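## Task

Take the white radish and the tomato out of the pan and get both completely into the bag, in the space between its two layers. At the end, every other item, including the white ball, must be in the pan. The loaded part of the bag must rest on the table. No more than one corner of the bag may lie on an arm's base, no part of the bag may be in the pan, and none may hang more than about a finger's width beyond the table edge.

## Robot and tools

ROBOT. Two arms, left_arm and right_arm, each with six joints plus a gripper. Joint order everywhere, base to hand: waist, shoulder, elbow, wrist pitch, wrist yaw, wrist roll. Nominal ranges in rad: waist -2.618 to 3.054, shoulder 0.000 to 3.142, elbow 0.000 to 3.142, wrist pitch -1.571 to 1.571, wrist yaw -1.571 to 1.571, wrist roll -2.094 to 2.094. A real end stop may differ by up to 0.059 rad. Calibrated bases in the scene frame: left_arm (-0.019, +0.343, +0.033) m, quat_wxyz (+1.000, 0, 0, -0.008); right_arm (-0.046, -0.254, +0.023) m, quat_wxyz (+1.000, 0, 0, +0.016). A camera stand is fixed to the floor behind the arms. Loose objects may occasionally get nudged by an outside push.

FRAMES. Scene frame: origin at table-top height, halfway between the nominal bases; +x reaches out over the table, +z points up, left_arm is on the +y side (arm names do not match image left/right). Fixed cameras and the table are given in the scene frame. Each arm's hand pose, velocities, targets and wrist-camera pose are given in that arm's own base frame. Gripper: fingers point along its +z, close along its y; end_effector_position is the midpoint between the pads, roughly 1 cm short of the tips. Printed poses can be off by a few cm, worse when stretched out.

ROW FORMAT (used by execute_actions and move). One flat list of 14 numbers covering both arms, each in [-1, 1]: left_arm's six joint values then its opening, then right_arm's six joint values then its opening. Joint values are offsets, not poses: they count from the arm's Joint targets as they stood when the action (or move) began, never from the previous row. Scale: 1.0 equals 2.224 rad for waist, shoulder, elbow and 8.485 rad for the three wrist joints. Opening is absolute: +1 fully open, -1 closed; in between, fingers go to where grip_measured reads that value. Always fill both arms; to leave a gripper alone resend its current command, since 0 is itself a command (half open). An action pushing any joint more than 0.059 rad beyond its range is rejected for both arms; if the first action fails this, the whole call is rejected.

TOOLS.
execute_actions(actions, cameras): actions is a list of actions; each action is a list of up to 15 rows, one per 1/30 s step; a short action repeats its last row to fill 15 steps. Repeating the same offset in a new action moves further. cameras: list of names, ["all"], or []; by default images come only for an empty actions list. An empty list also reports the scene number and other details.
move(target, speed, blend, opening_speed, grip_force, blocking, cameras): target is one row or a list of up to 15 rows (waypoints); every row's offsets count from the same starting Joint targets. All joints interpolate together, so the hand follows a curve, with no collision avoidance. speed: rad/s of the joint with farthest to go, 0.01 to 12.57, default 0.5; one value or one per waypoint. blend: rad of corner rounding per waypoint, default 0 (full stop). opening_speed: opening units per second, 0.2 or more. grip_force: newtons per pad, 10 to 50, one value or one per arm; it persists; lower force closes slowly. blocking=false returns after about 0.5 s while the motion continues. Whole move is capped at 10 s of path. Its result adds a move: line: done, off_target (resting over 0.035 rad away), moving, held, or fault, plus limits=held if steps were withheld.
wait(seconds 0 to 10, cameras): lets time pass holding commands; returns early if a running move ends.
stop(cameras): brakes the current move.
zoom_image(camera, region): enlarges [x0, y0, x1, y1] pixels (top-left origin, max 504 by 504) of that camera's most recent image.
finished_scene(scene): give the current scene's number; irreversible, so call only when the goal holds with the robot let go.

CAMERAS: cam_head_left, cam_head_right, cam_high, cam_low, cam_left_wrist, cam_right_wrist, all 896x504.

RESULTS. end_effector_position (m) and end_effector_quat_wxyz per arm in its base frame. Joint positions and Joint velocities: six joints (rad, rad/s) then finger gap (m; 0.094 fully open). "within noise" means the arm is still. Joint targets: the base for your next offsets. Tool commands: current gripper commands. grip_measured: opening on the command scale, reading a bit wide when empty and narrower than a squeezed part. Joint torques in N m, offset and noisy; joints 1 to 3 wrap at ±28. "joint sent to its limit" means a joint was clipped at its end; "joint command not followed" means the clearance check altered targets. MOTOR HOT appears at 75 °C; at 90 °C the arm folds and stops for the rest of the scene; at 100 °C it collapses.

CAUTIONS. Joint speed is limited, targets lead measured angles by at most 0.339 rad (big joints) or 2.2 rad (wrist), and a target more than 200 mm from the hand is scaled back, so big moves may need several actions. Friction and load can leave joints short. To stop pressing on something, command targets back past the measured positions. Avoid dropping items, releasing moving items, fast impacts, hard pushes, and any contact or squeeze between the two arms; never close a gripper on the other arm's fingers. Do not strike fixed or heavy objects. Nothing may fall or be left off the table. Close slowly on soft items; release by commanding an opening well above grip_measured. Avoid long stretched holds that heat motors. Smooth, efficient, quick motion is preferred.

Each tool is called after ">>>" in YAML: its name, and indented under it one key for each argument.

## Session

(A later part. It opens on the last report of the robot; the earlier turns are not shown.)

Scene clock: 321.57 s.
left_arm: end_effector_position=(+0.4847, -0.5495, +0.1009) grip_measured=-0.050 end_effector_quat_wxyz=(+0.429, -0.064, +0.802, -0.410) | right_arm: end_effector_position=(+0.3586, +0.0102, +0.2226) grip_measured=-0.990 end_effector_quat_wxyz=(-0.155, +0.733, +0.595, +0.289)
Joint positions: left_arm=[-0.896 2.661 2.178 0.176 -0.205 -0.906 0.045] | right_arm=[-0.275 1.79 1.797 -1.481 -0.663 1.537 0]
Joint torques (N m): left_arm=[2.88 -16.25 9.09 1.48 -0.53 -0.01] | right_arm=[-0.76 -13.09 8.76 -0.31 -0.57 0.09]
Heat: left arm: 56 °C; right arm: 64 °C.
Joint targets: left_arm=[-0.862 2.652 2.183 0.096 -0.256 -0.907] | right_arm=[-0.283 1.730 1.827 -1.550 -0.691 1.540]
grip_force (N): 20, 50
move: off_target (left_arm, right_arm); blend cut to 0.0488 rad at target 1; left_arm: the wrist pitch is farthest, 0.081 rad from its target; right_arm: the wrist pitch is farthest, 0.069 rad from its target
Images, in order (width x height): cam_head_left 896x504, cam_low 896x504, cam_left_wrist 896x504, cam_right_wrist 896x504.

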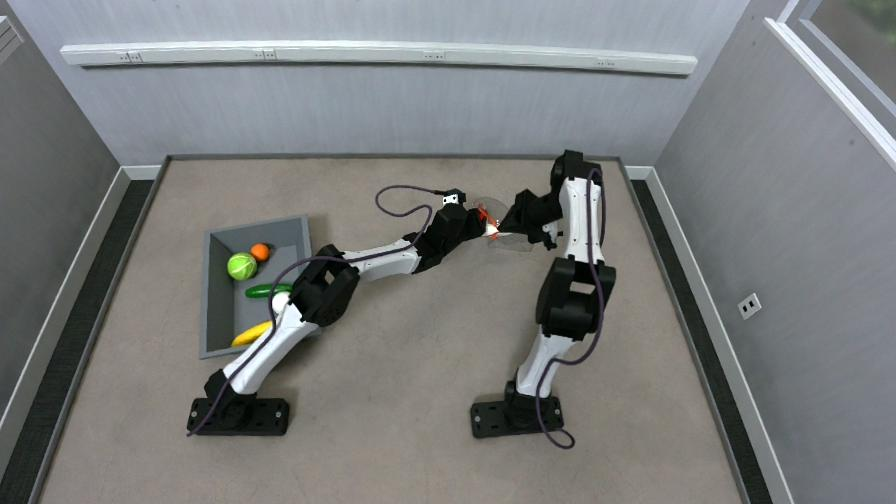

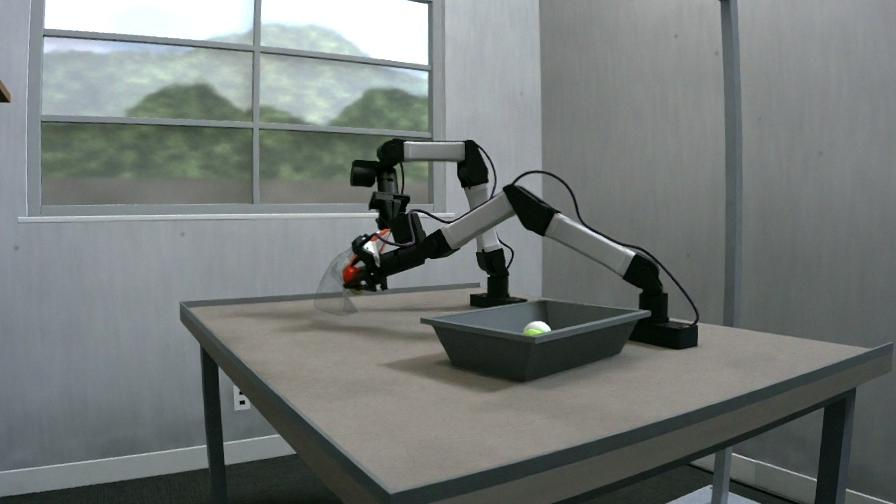

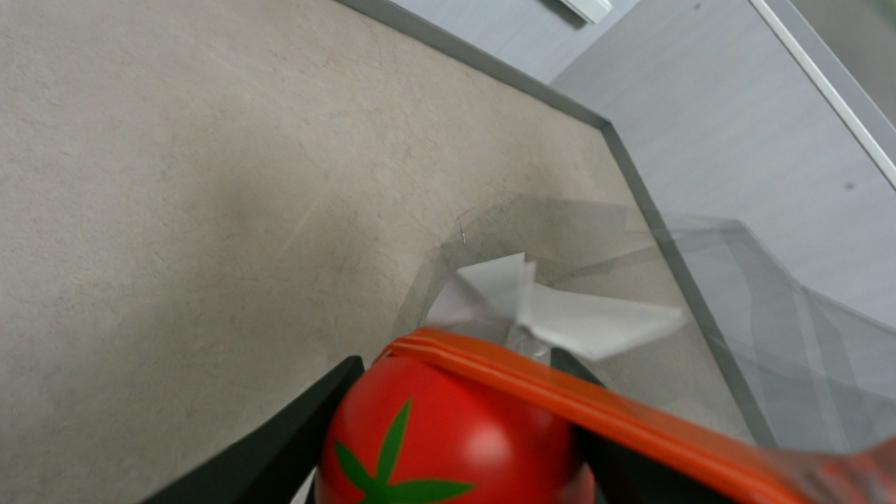

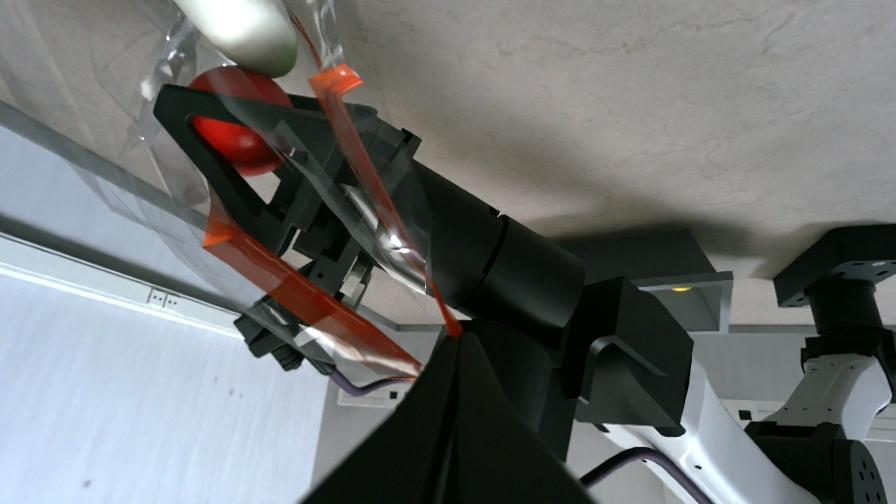

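>>> move:
  target: [0,0.0342,-0.0104,0.0092,0,0,-0.25,0,0.0067,-0.0765,0.016,0,0,-1]
  speed: 0.25
  cameras: ["cam_left_wrist","cam_right_wrist","cam_head_left","cam_low","cam_high","cam_head_right"]

>>> zoom_image:
  camera: "cam_head_left"
  region: [430, 180, 530, 270]

>>> zoom_image:
  camera: "cam_low"
  region: [300, 230, 400, 330]

>>> zoom_image:
  camera: "cam_head_right"
  region: [350, 150, 550, 300]

Scene clock: 324.10 s.
left_arm: end_effector_position=(+0.4901, -0.5450, +0.0827) grip_measured=-0.050 end_effector_quat_wxyz=(+0.429, -0.069, +0.807, -0.401) | right_arm: end_effector_position=(+0.3584, +0.0121, +0.1896) grip_measured=-0.990 end_effector_quat_wxyz=(-0.171, +0.735, +0.590, +0.285)
Joint positions: left_arm=[-0.888 2.691 2.178 0.19 -0.211 -0.906 0.045] | right_arm=[-0.275 1.79 1.66 -1.376 -0.676 1.537 0]
Joint torques (N m): left_arm=[2.29 -12.74 6.78 2.19 -0.48 -0.02] | right_arm=[-0.76 -11.89 5.65 -0.06 -0.46 0.09]
Heat: left arm: 57 °C; right arm: 63 °C.
Joint targets: left_arm=[-0.862 2.728 2.160 0.174 -0.256 -0.907] | right_arm=[-0.283 1.745 1.656 -1.415 -0.691 1.540]
grip_force (N): 20, 50
move: off_target (left_arm, right_arm); left_arm: the wrist yaw is farthest, 0.045 rad from its target; right_arm: the shoulder is farthest, 0.046 rad from its target

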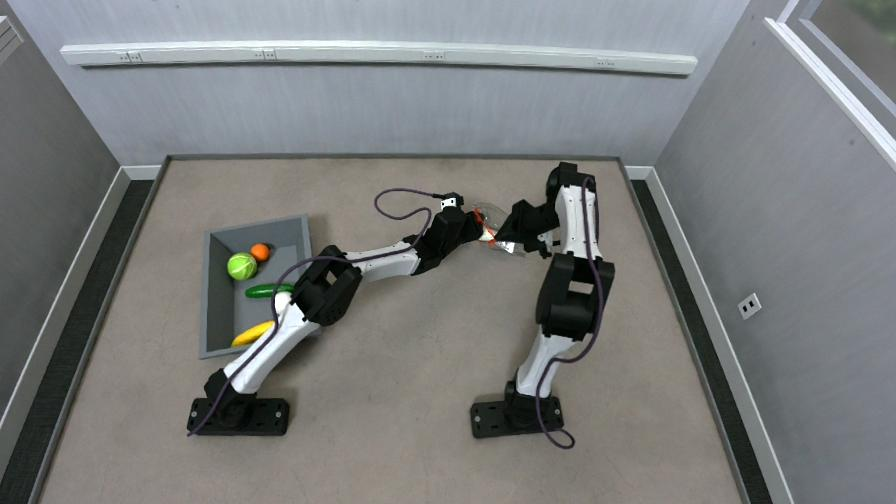

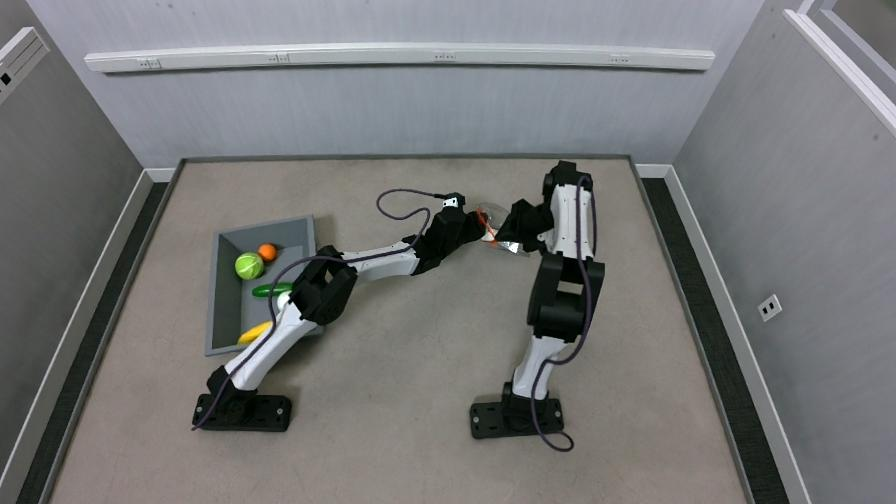

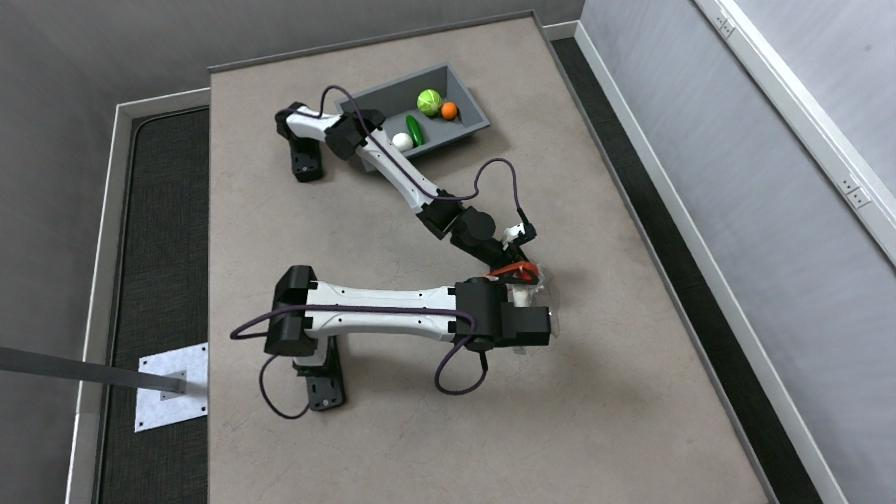

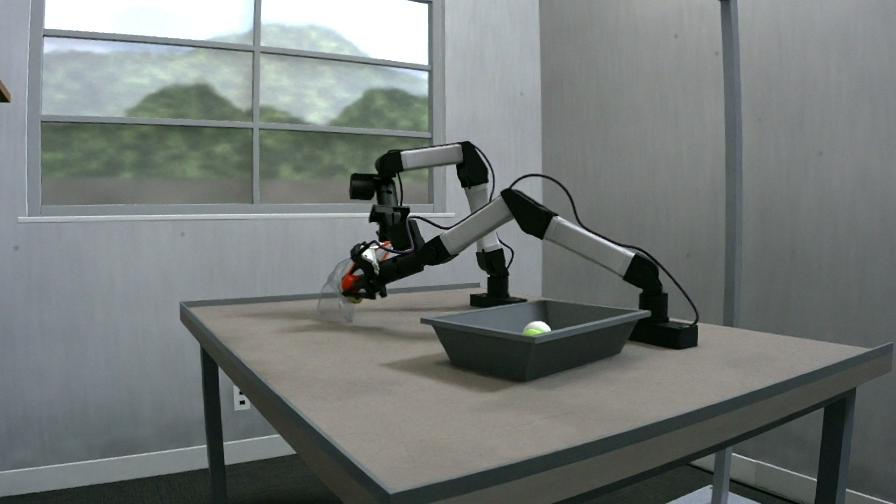

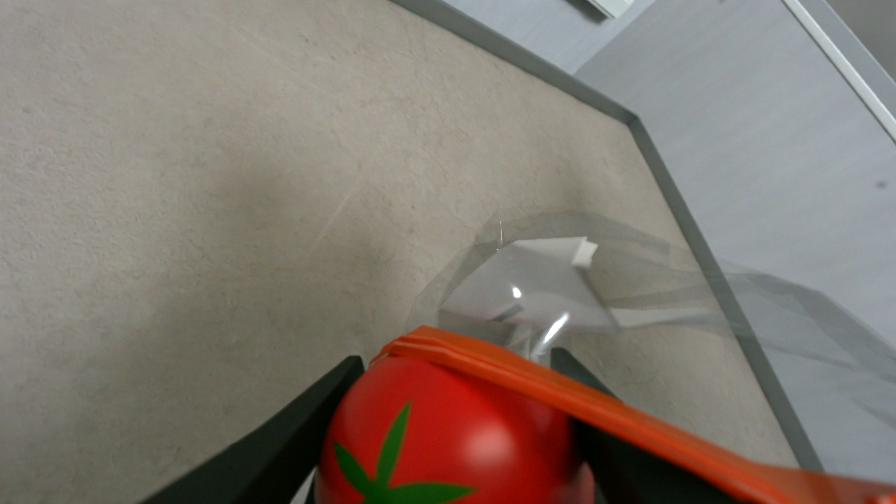

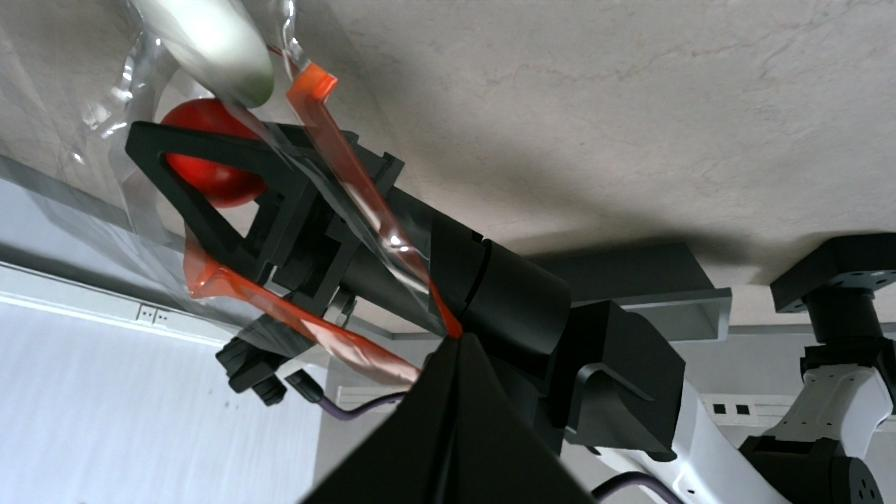

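Scaled by 5.040 from the camera's 896x504 image, which has a finer 1280x720 frame.

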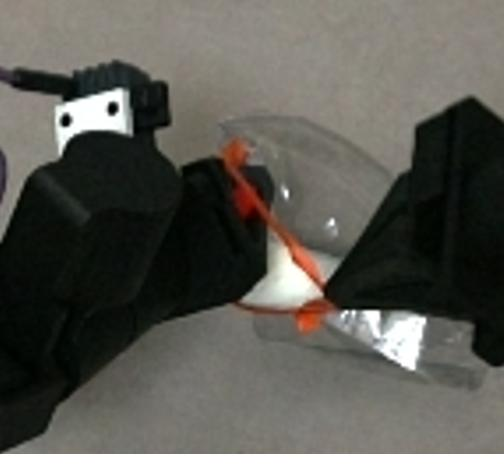

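Scaled by 5.040 from the camera's 896x504 image, which has a finer 1280x720 frame.

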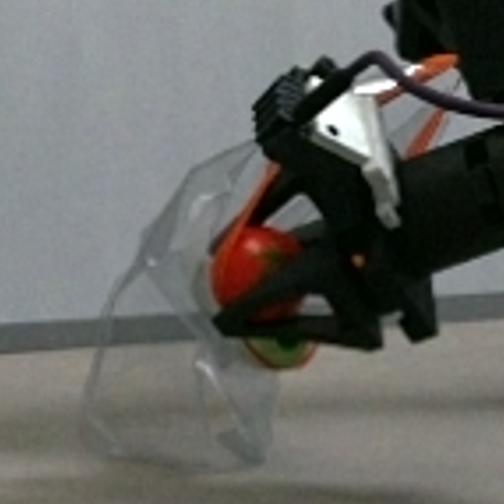

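Scaled by 2.520 from the camera's 896x504 image, which has a finer 1280x720 frame.

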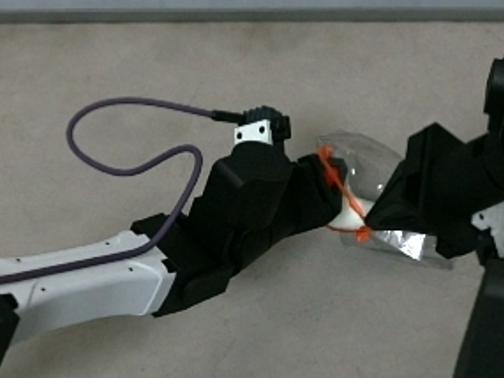

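>>> move:
  target: [0,0.0205,0,-0.004,0,0,-0.25,0,0.0033,-0.0382,0.008,0,0,-1]
  speed: 0.2
  cameras: ["cam_left_wrist","cam_right_wrist","cam_head_left","cam_low"]

>>> zoom_image:
  camera: "cam_head_left"
  region: [430, 180, 530, 270]

>>> zoom_image:
  camera: "cam_low"
  region: [300, 230, 400, 330]

Scene clock: 325.63 s.
left_arm: end_effector_position=(+0.4891, -0.5436, +0.0559) grip_measured=-0.050 end_effector_quat_wxyz=(+0.421, -0.068, +0.817, -0.388) | right_arm: end_effector_position=(+0.3594, +0.0120, +0.1683) grip_measured=-0.990 end_effector_quat_wxyz=(-0.172, +0.735, +0.590, +0.285)
Joint positions: left_arm=[-0.888 2.729 2.178 0.19 -0.212 -0.906 0.045] | right_arm=[-0.275 1.79 1.576 -1.294 -0.676 1.537 0]
Joint torques (N m): left_arm=[2.26 -12.22 6.71 1.79 -0.47 -0.01] | right_arm=[-0.75 -11.25 5.65 -0.21 -0.45 0.1]
Heat: left arm: 57 °C; right arm: 63 °C.
Joint targets: left_arm=[-0.862 2.773 2.160 0.140 -0.256 -0.907] | right_arm=[-0.283 1.752 1.571 -1.347 -0.691 1.540]
grip_force (N): 20, 50
move: off_target (left_arm, right_arm); left_arm: the wrist pitch is farthest, 0.050 rad from its target; right_arm: the wrist pitch is farthest, 0.053 rad from its target
Images, in order (width x height): cam_head_left 896x504, cam_low 896x504, cam_left_wrist 896x504, cam_right_wrist 896x504.

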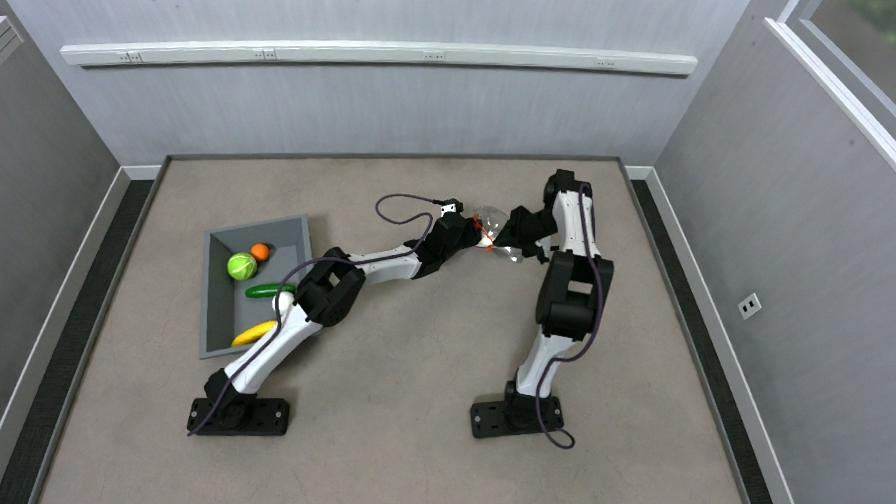

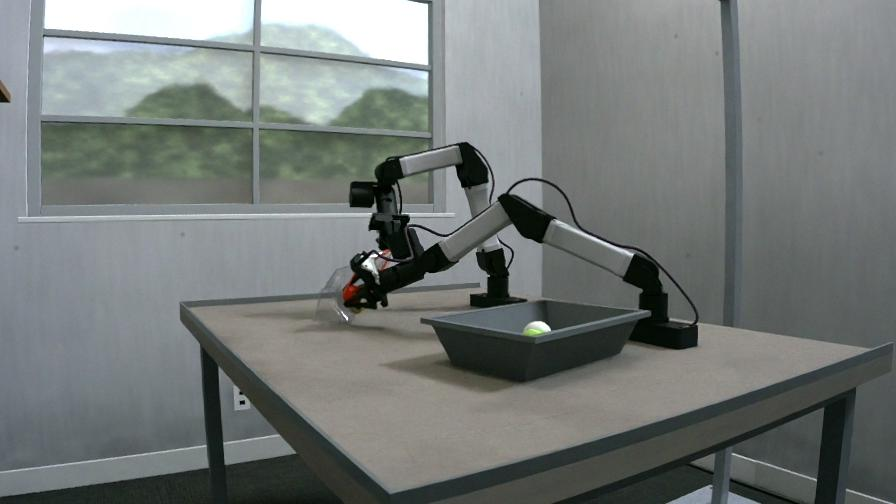

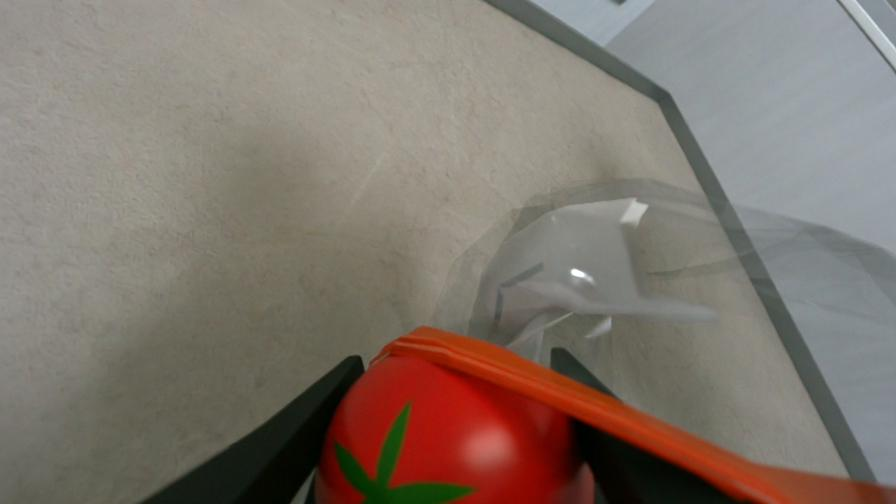

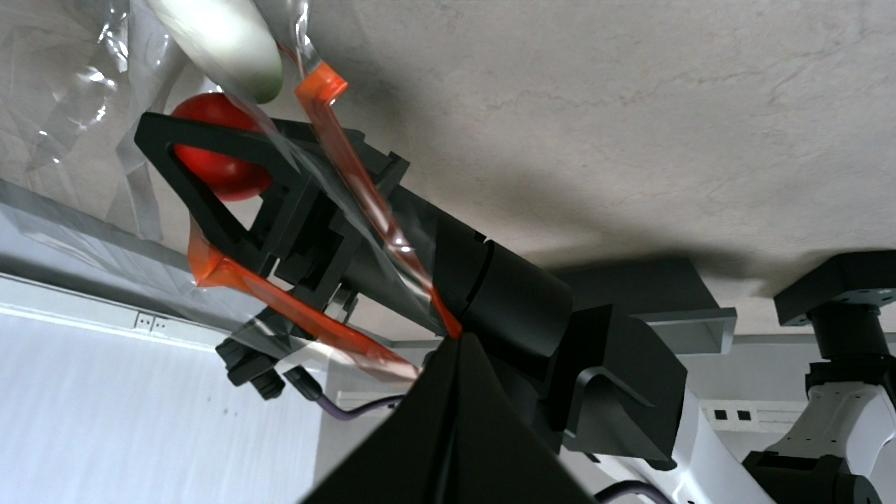

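Scaled by 5.040 from the camera's 896x504 image, which has a finer 1280x720 frame.

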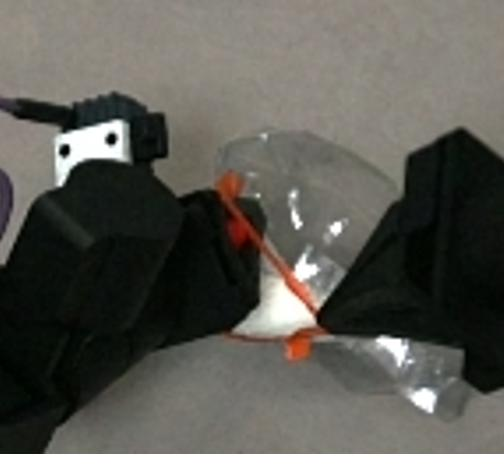

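Scaled by 5.040 from the camera's 896x504 image, which has a finer 1280x720 frame.

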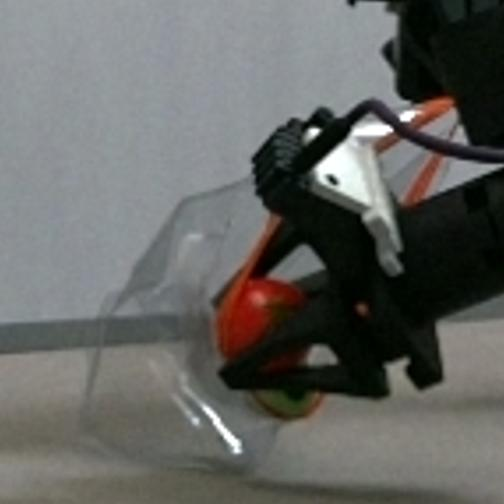

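>>> move:
  target: [0,0,0,0,0,0,0.25,0,0,0,0,0,0,-1]
  opening_speed: 0.5
  cameras: ["cam_left_wrist","cam_right_wrist","cam_head_left","cam_low"]

>>> zoom_image:
  camera: "cam_head_left"
  region: [430, 180, 530, 270]

>>> zoom_image:
  camera: "cam_low"
  region: [300, 230, 400, 330]

Scene clock: 327.50 s.
left_arm: end_effector_position=(+0.4944, -0.5339, +0.0411) grip_measured=+0.249 end_effector_quat_wxyz=(+0.418, -0.074, +0.827, -0.369) | right_arm: end_effector_position=(+0.3553, +0.0133, +0.1682) grip_measured=-0.990 end_effector_quat_wxyz=(-0.180, +0.738, +0.587, +0.280)
Joint positions: left_arm=[-0.877 2.741 2.175 0.168 -0.224 -0.906 0.059] | right_arm=[-0.275 1.79 1.576 -1.314 -0.678 1.537 0]
Joint torques (N m): left_arm=[1.35 -13.11 6.93 2.01 -0.35 -0.03] | right_arm=[-0.76 -11.21 5.61 -0.05 -0.44 0.1]
Heat: left arm: 57 °C; right arm: 62 °C.
Joint targets: left_arm=[-0.862 2.773 2.160 0.140 -0.255 -0.907] | right_arm=[-0.283 1.752 1.571 -1.347 -0.691 1.540]
grip_force (N): 20, 50
move: off_target (right_arm); right_arm: the shoulder is farthest, 0.038 rad from its target
Images, in order (width x height): cam_head_left 896x504, cam_low 896x504, cam_left_wrist 896x504, cam_right_wrist 896x504.

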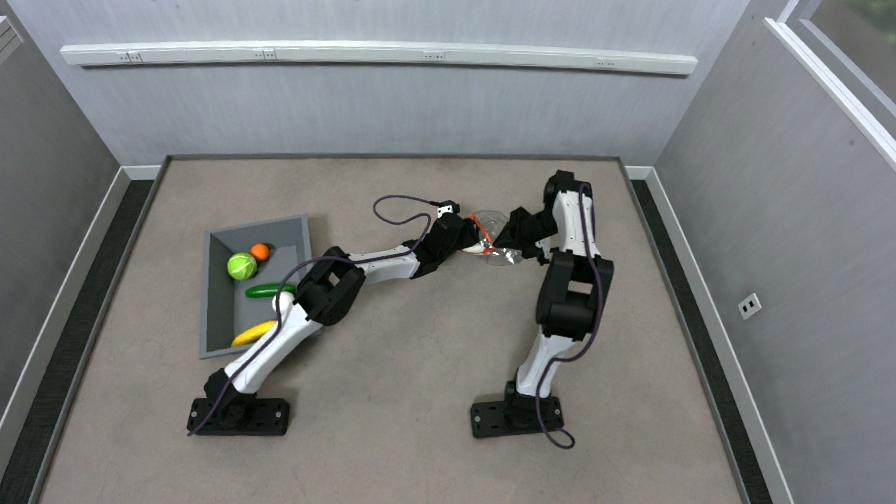

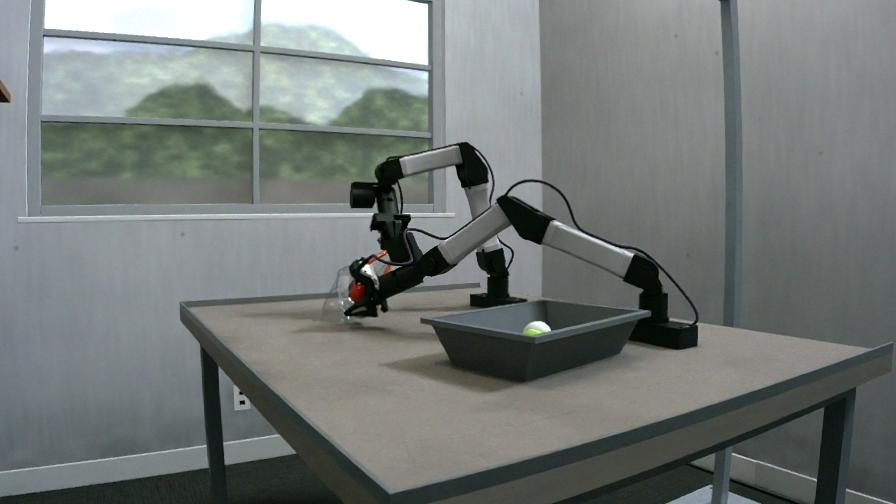

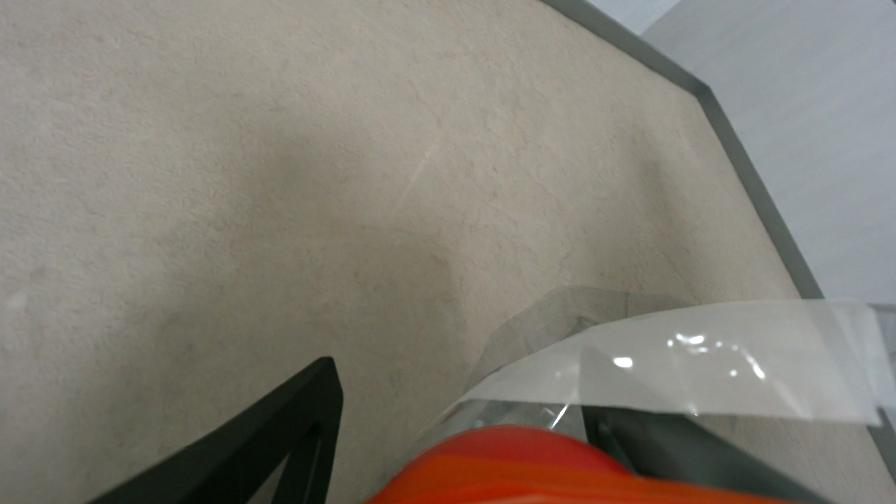

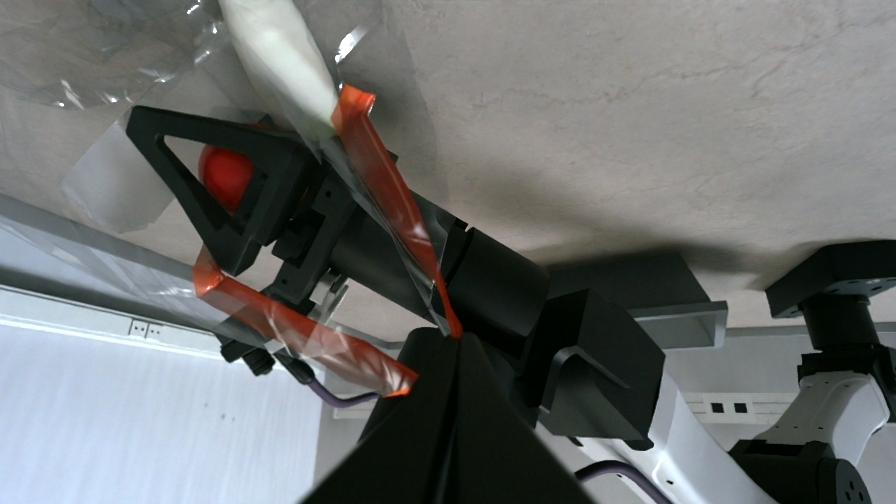

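Scaled by 5.040 from the camera's 896x504 image, which has a finer 1280x720 frame.

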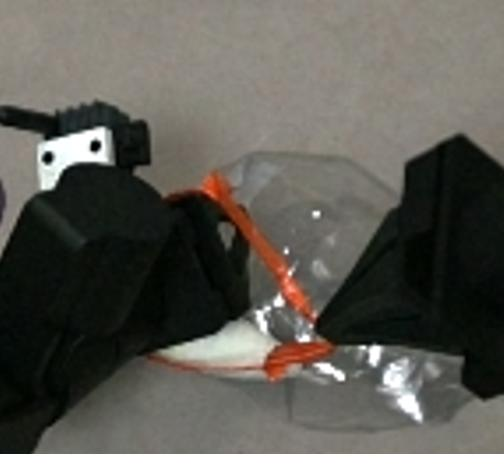

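Scaled by 5.040 from the camera's 896x504 image, which has a finer 1280x720 frame.

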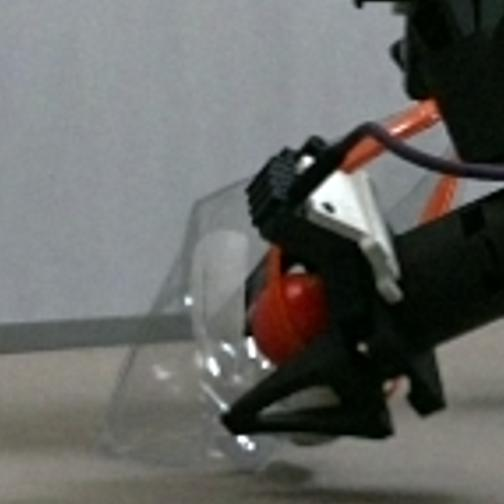

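>>> move:
  target: [0,0,0,0,0,0,0.5,0.0423,0.1187,0.2284,-0.0206,0,0,-1]
  speed: 0.3
  cameras: ["cam_left_wrist","cam_right_wrist","cam_head_left","cam_low"]

>>> zoom_image:
  camera: "cam_head_left"
  region: [430, 180, 530, 270]

>>> zoom_image:
  camera: "cam_low"
  region: [300, 230, 400, 330]

Scene clock: 330.60 s.
left_arm: end_effector_position=(+0.4982, -0.5294, +0.0405) grip_measured=+0.498 end_effector_quat_wxyz=(+0.422, -0.079, +0.827, -0.363) | right_arm: end_effector_position=(+0.4085, +0.0310, +0.2160) grip_measured=-0.990 end_effector_quat_wxyz=(-0.168, +0.706, +0.624, +0.291)
Joint positions: left_arm=[-0.872 2.741 2.175 0.164 -0.237 -0.906 0.07] | right_arm=[-0.194 2.004 2.05 -1.511 -0.678 1.537 0]
Joint torques (N m): left_arm=[0.96 -13.07 6.94 2.05 -0.25 -0.01] | right_arm=[0.57 -8.42 8.66 0.3 -0.44 0.08]
Heat: left arm: 57 °C; right arm: 61 °C.
Joint targets: left_arm=[-0.862 2.773 2.160 0.140 -0.256 -0.907] | right_arm=[-0.189 2.016 2.079 -1.522 -0.691 1.540]
grip_force (N): 20, 50
move: done
Images, in order (width x height): cam_head_left 896x504, cam_low 896x504, cam_left_wrist 896x504, cam_right_wrist 896x504.

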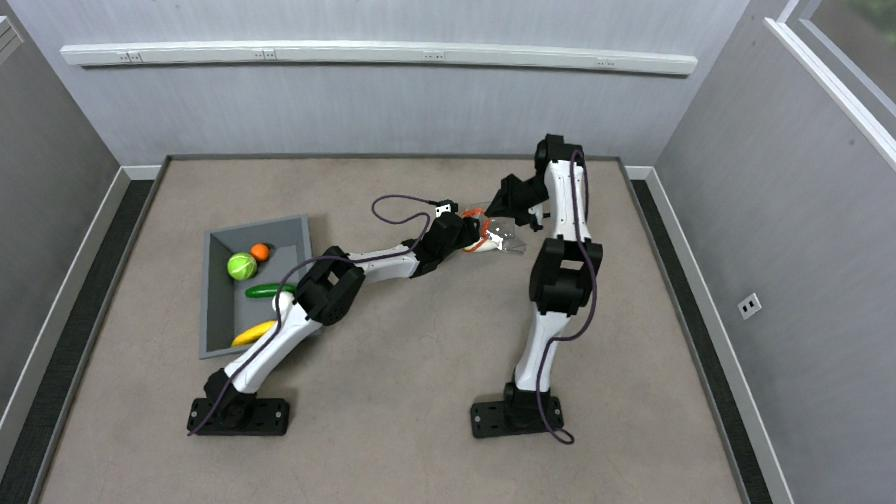

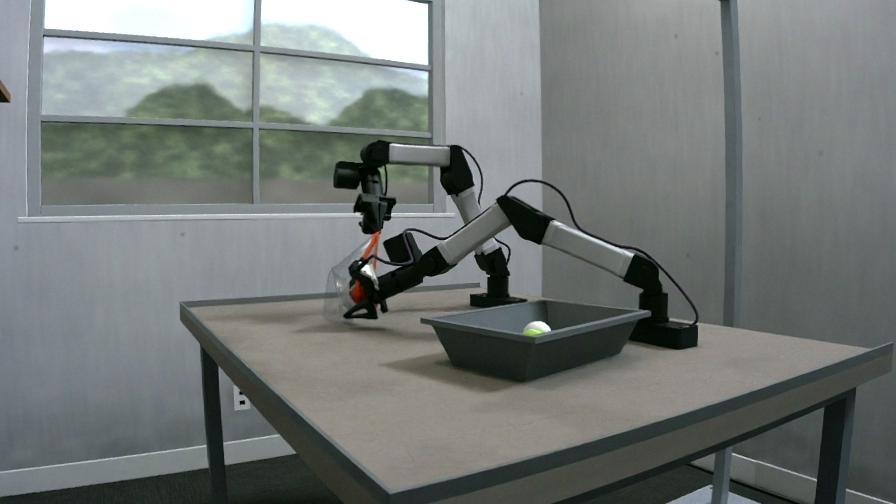

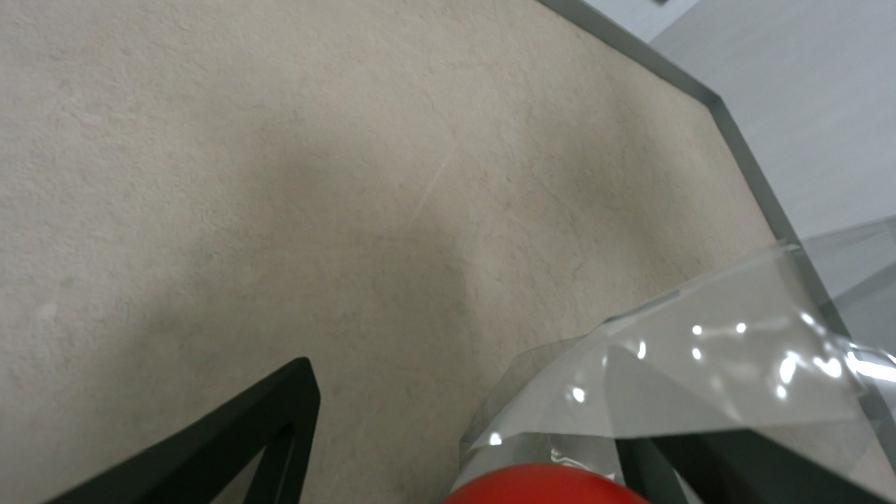

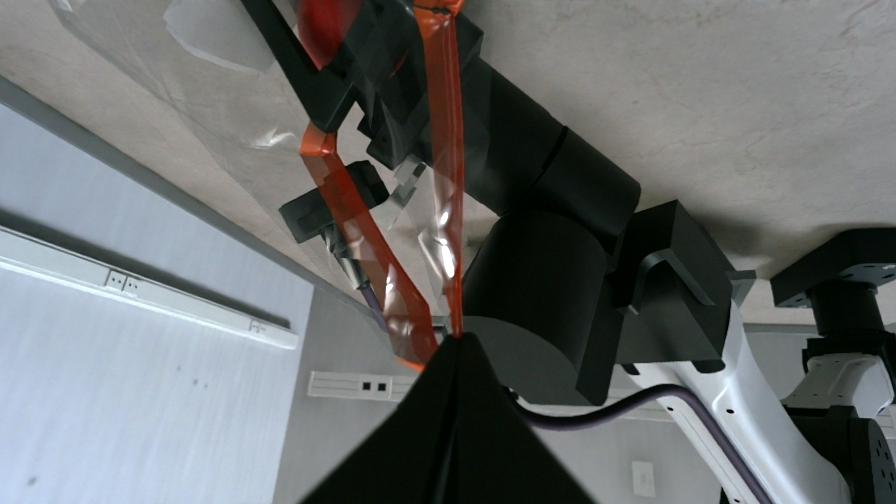

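Scaled by 5.040 from the camera's 896x504 image, which has a finer 1280x720 frame.

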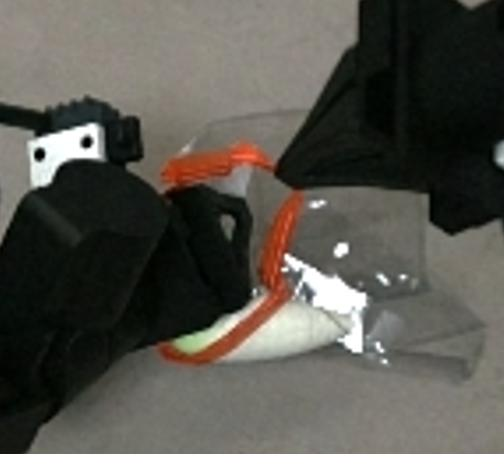

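Scaled by 5.040 from the camera's 896x504 image, which has a finer 1280x720 frame.

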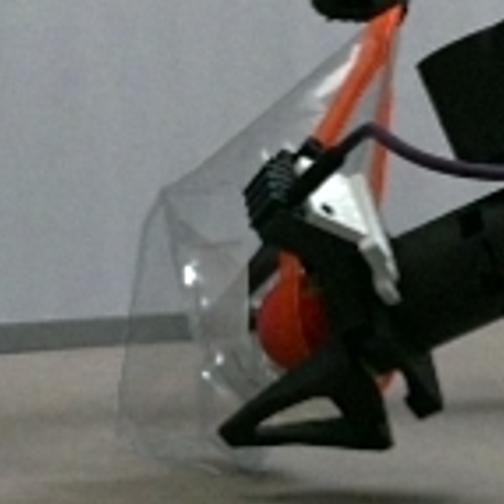

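>>> move:
  target: [0,0,0,0,0,0.0942,0.6,0,0,0,0,0,0,-1]
  speed: 0.6
  cameras: ["cam_left_wrist","cam_right_wrist","cam_head_left","cam_low"]

>>> zoom_image:
  camera: "cam_head_left"
  region: [430, 180, 530, 270]

>>> zoom_image:
  camera: "cam_low"
  region: [300, 230, 400, 330]

Scene clock: 333.40 s.
left_arm: end_effector_position=(+0.5009, -0.5323, +0.0505) grip_measured=+0.599 end_effector_quat_wxyz=(+0.542, +0.229, +0.786, -0.189) | right_arm: end_effector_position=(+0.4093, +0.0285, +0.2091) grip_measured=-0.990 end_effector_quat_wxyz=(-0.168, +0.710, +0.624, +0.281)
Joint positions: left_arm=[-0.872 2.741 2.175 0.208 -0.238 -0.139 0.075] | right_arm=[-0.194 2.017 2.05 -1.513 -0.662 1.537 0]
Joint torques (N m): left_arm=[0.99 -13.15 6.95 1.63 -0.21 0.22] | right_arm=[0.57 -9.72 8.68 0.28 -0.58 0.09]
Heat: left arm: 58 °C; right arm: 60 °C.
Joint targets: left_arm=[-0.862 2.773 2.160 0.140 -0.256 -0.108] | right_arm=[-0.189 2.016 2.079 -1.522 -0.691 1.540]
grip_force (N): 20, 50
move: off_target (left_arm); left_arm: the wrist pitch is farthest, 0.068 rad from its target
Images, in order (width x height): cam_head_left 896x504, cam_low 896x504, cam_left_wrist 896x504, cam_right_wrist 896x504.

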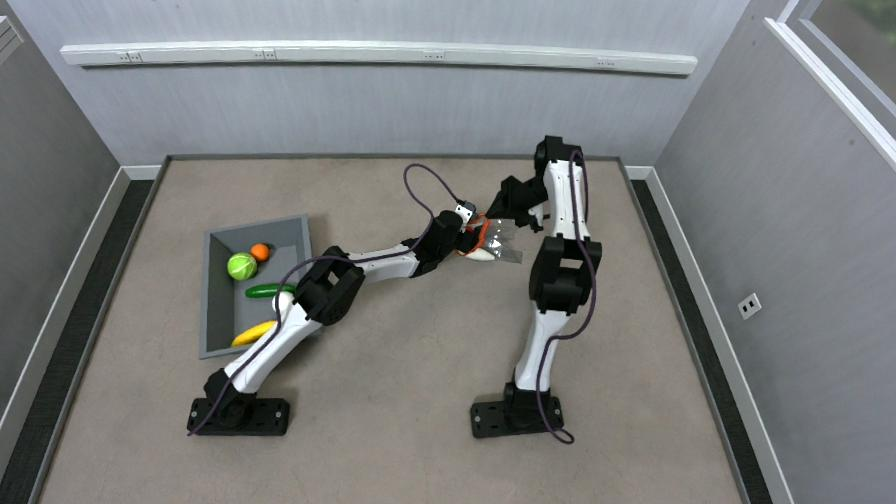

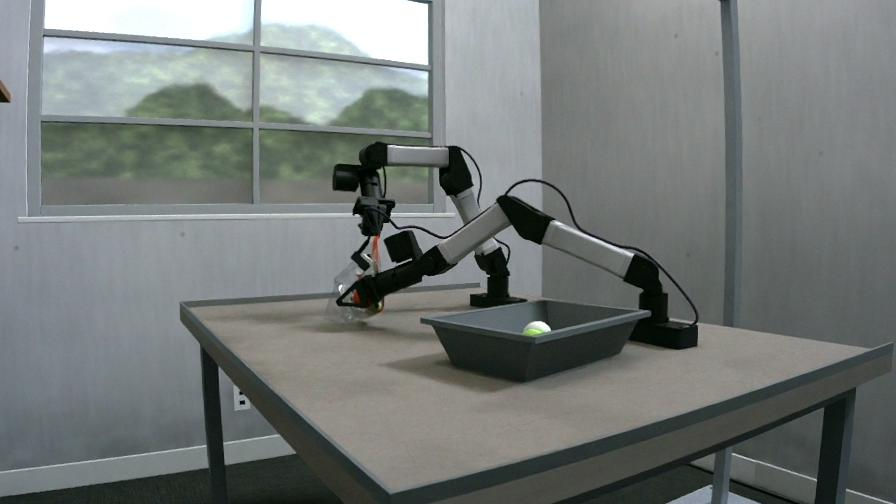

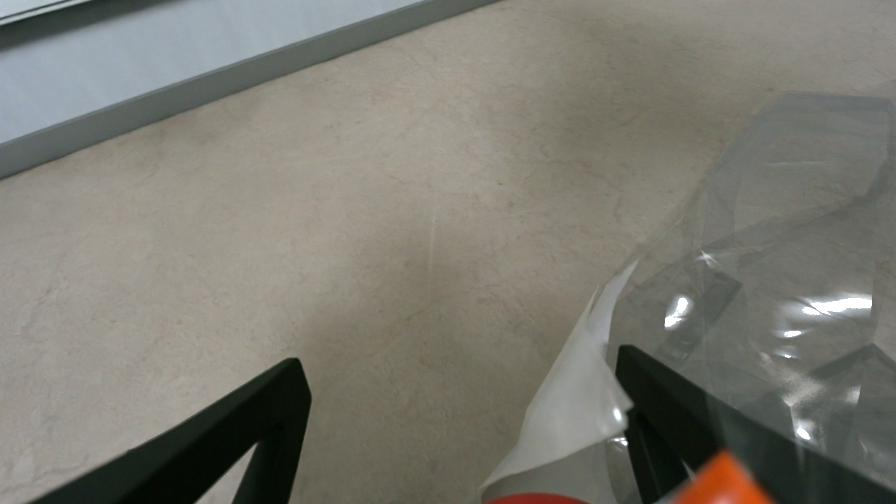

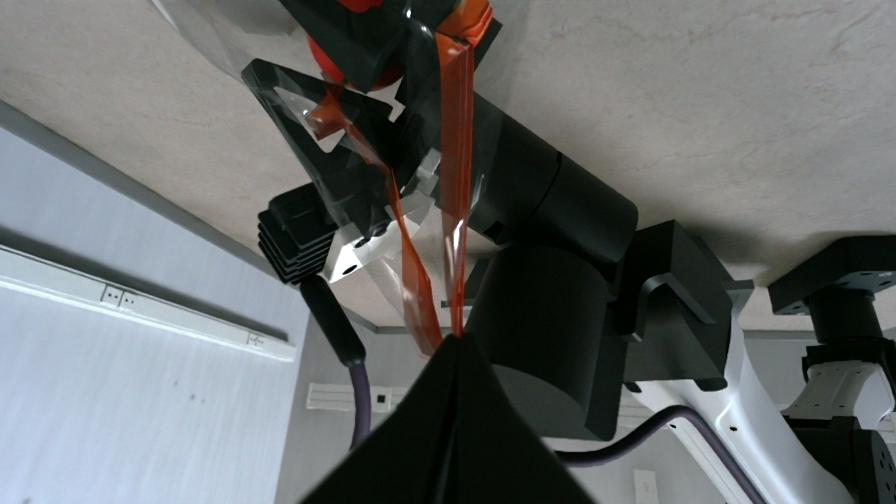

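Scaled by 5.040 from the camera's 896x504 image, which has a finer 1280x720 frame.

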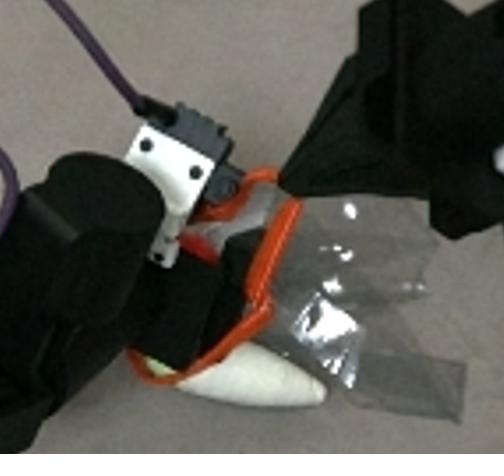

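Scaled by 5.040 from the camera's 896x504 image, which has a finer 1280x720 frame.

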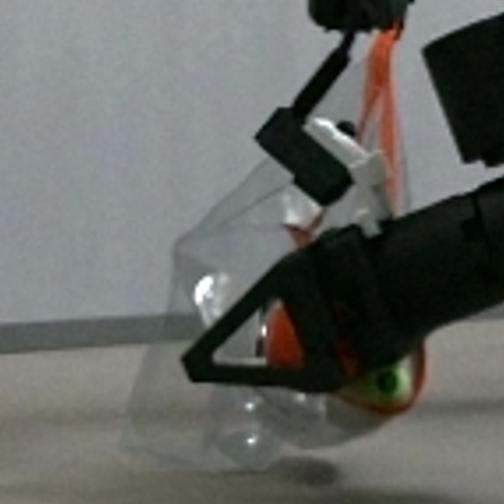

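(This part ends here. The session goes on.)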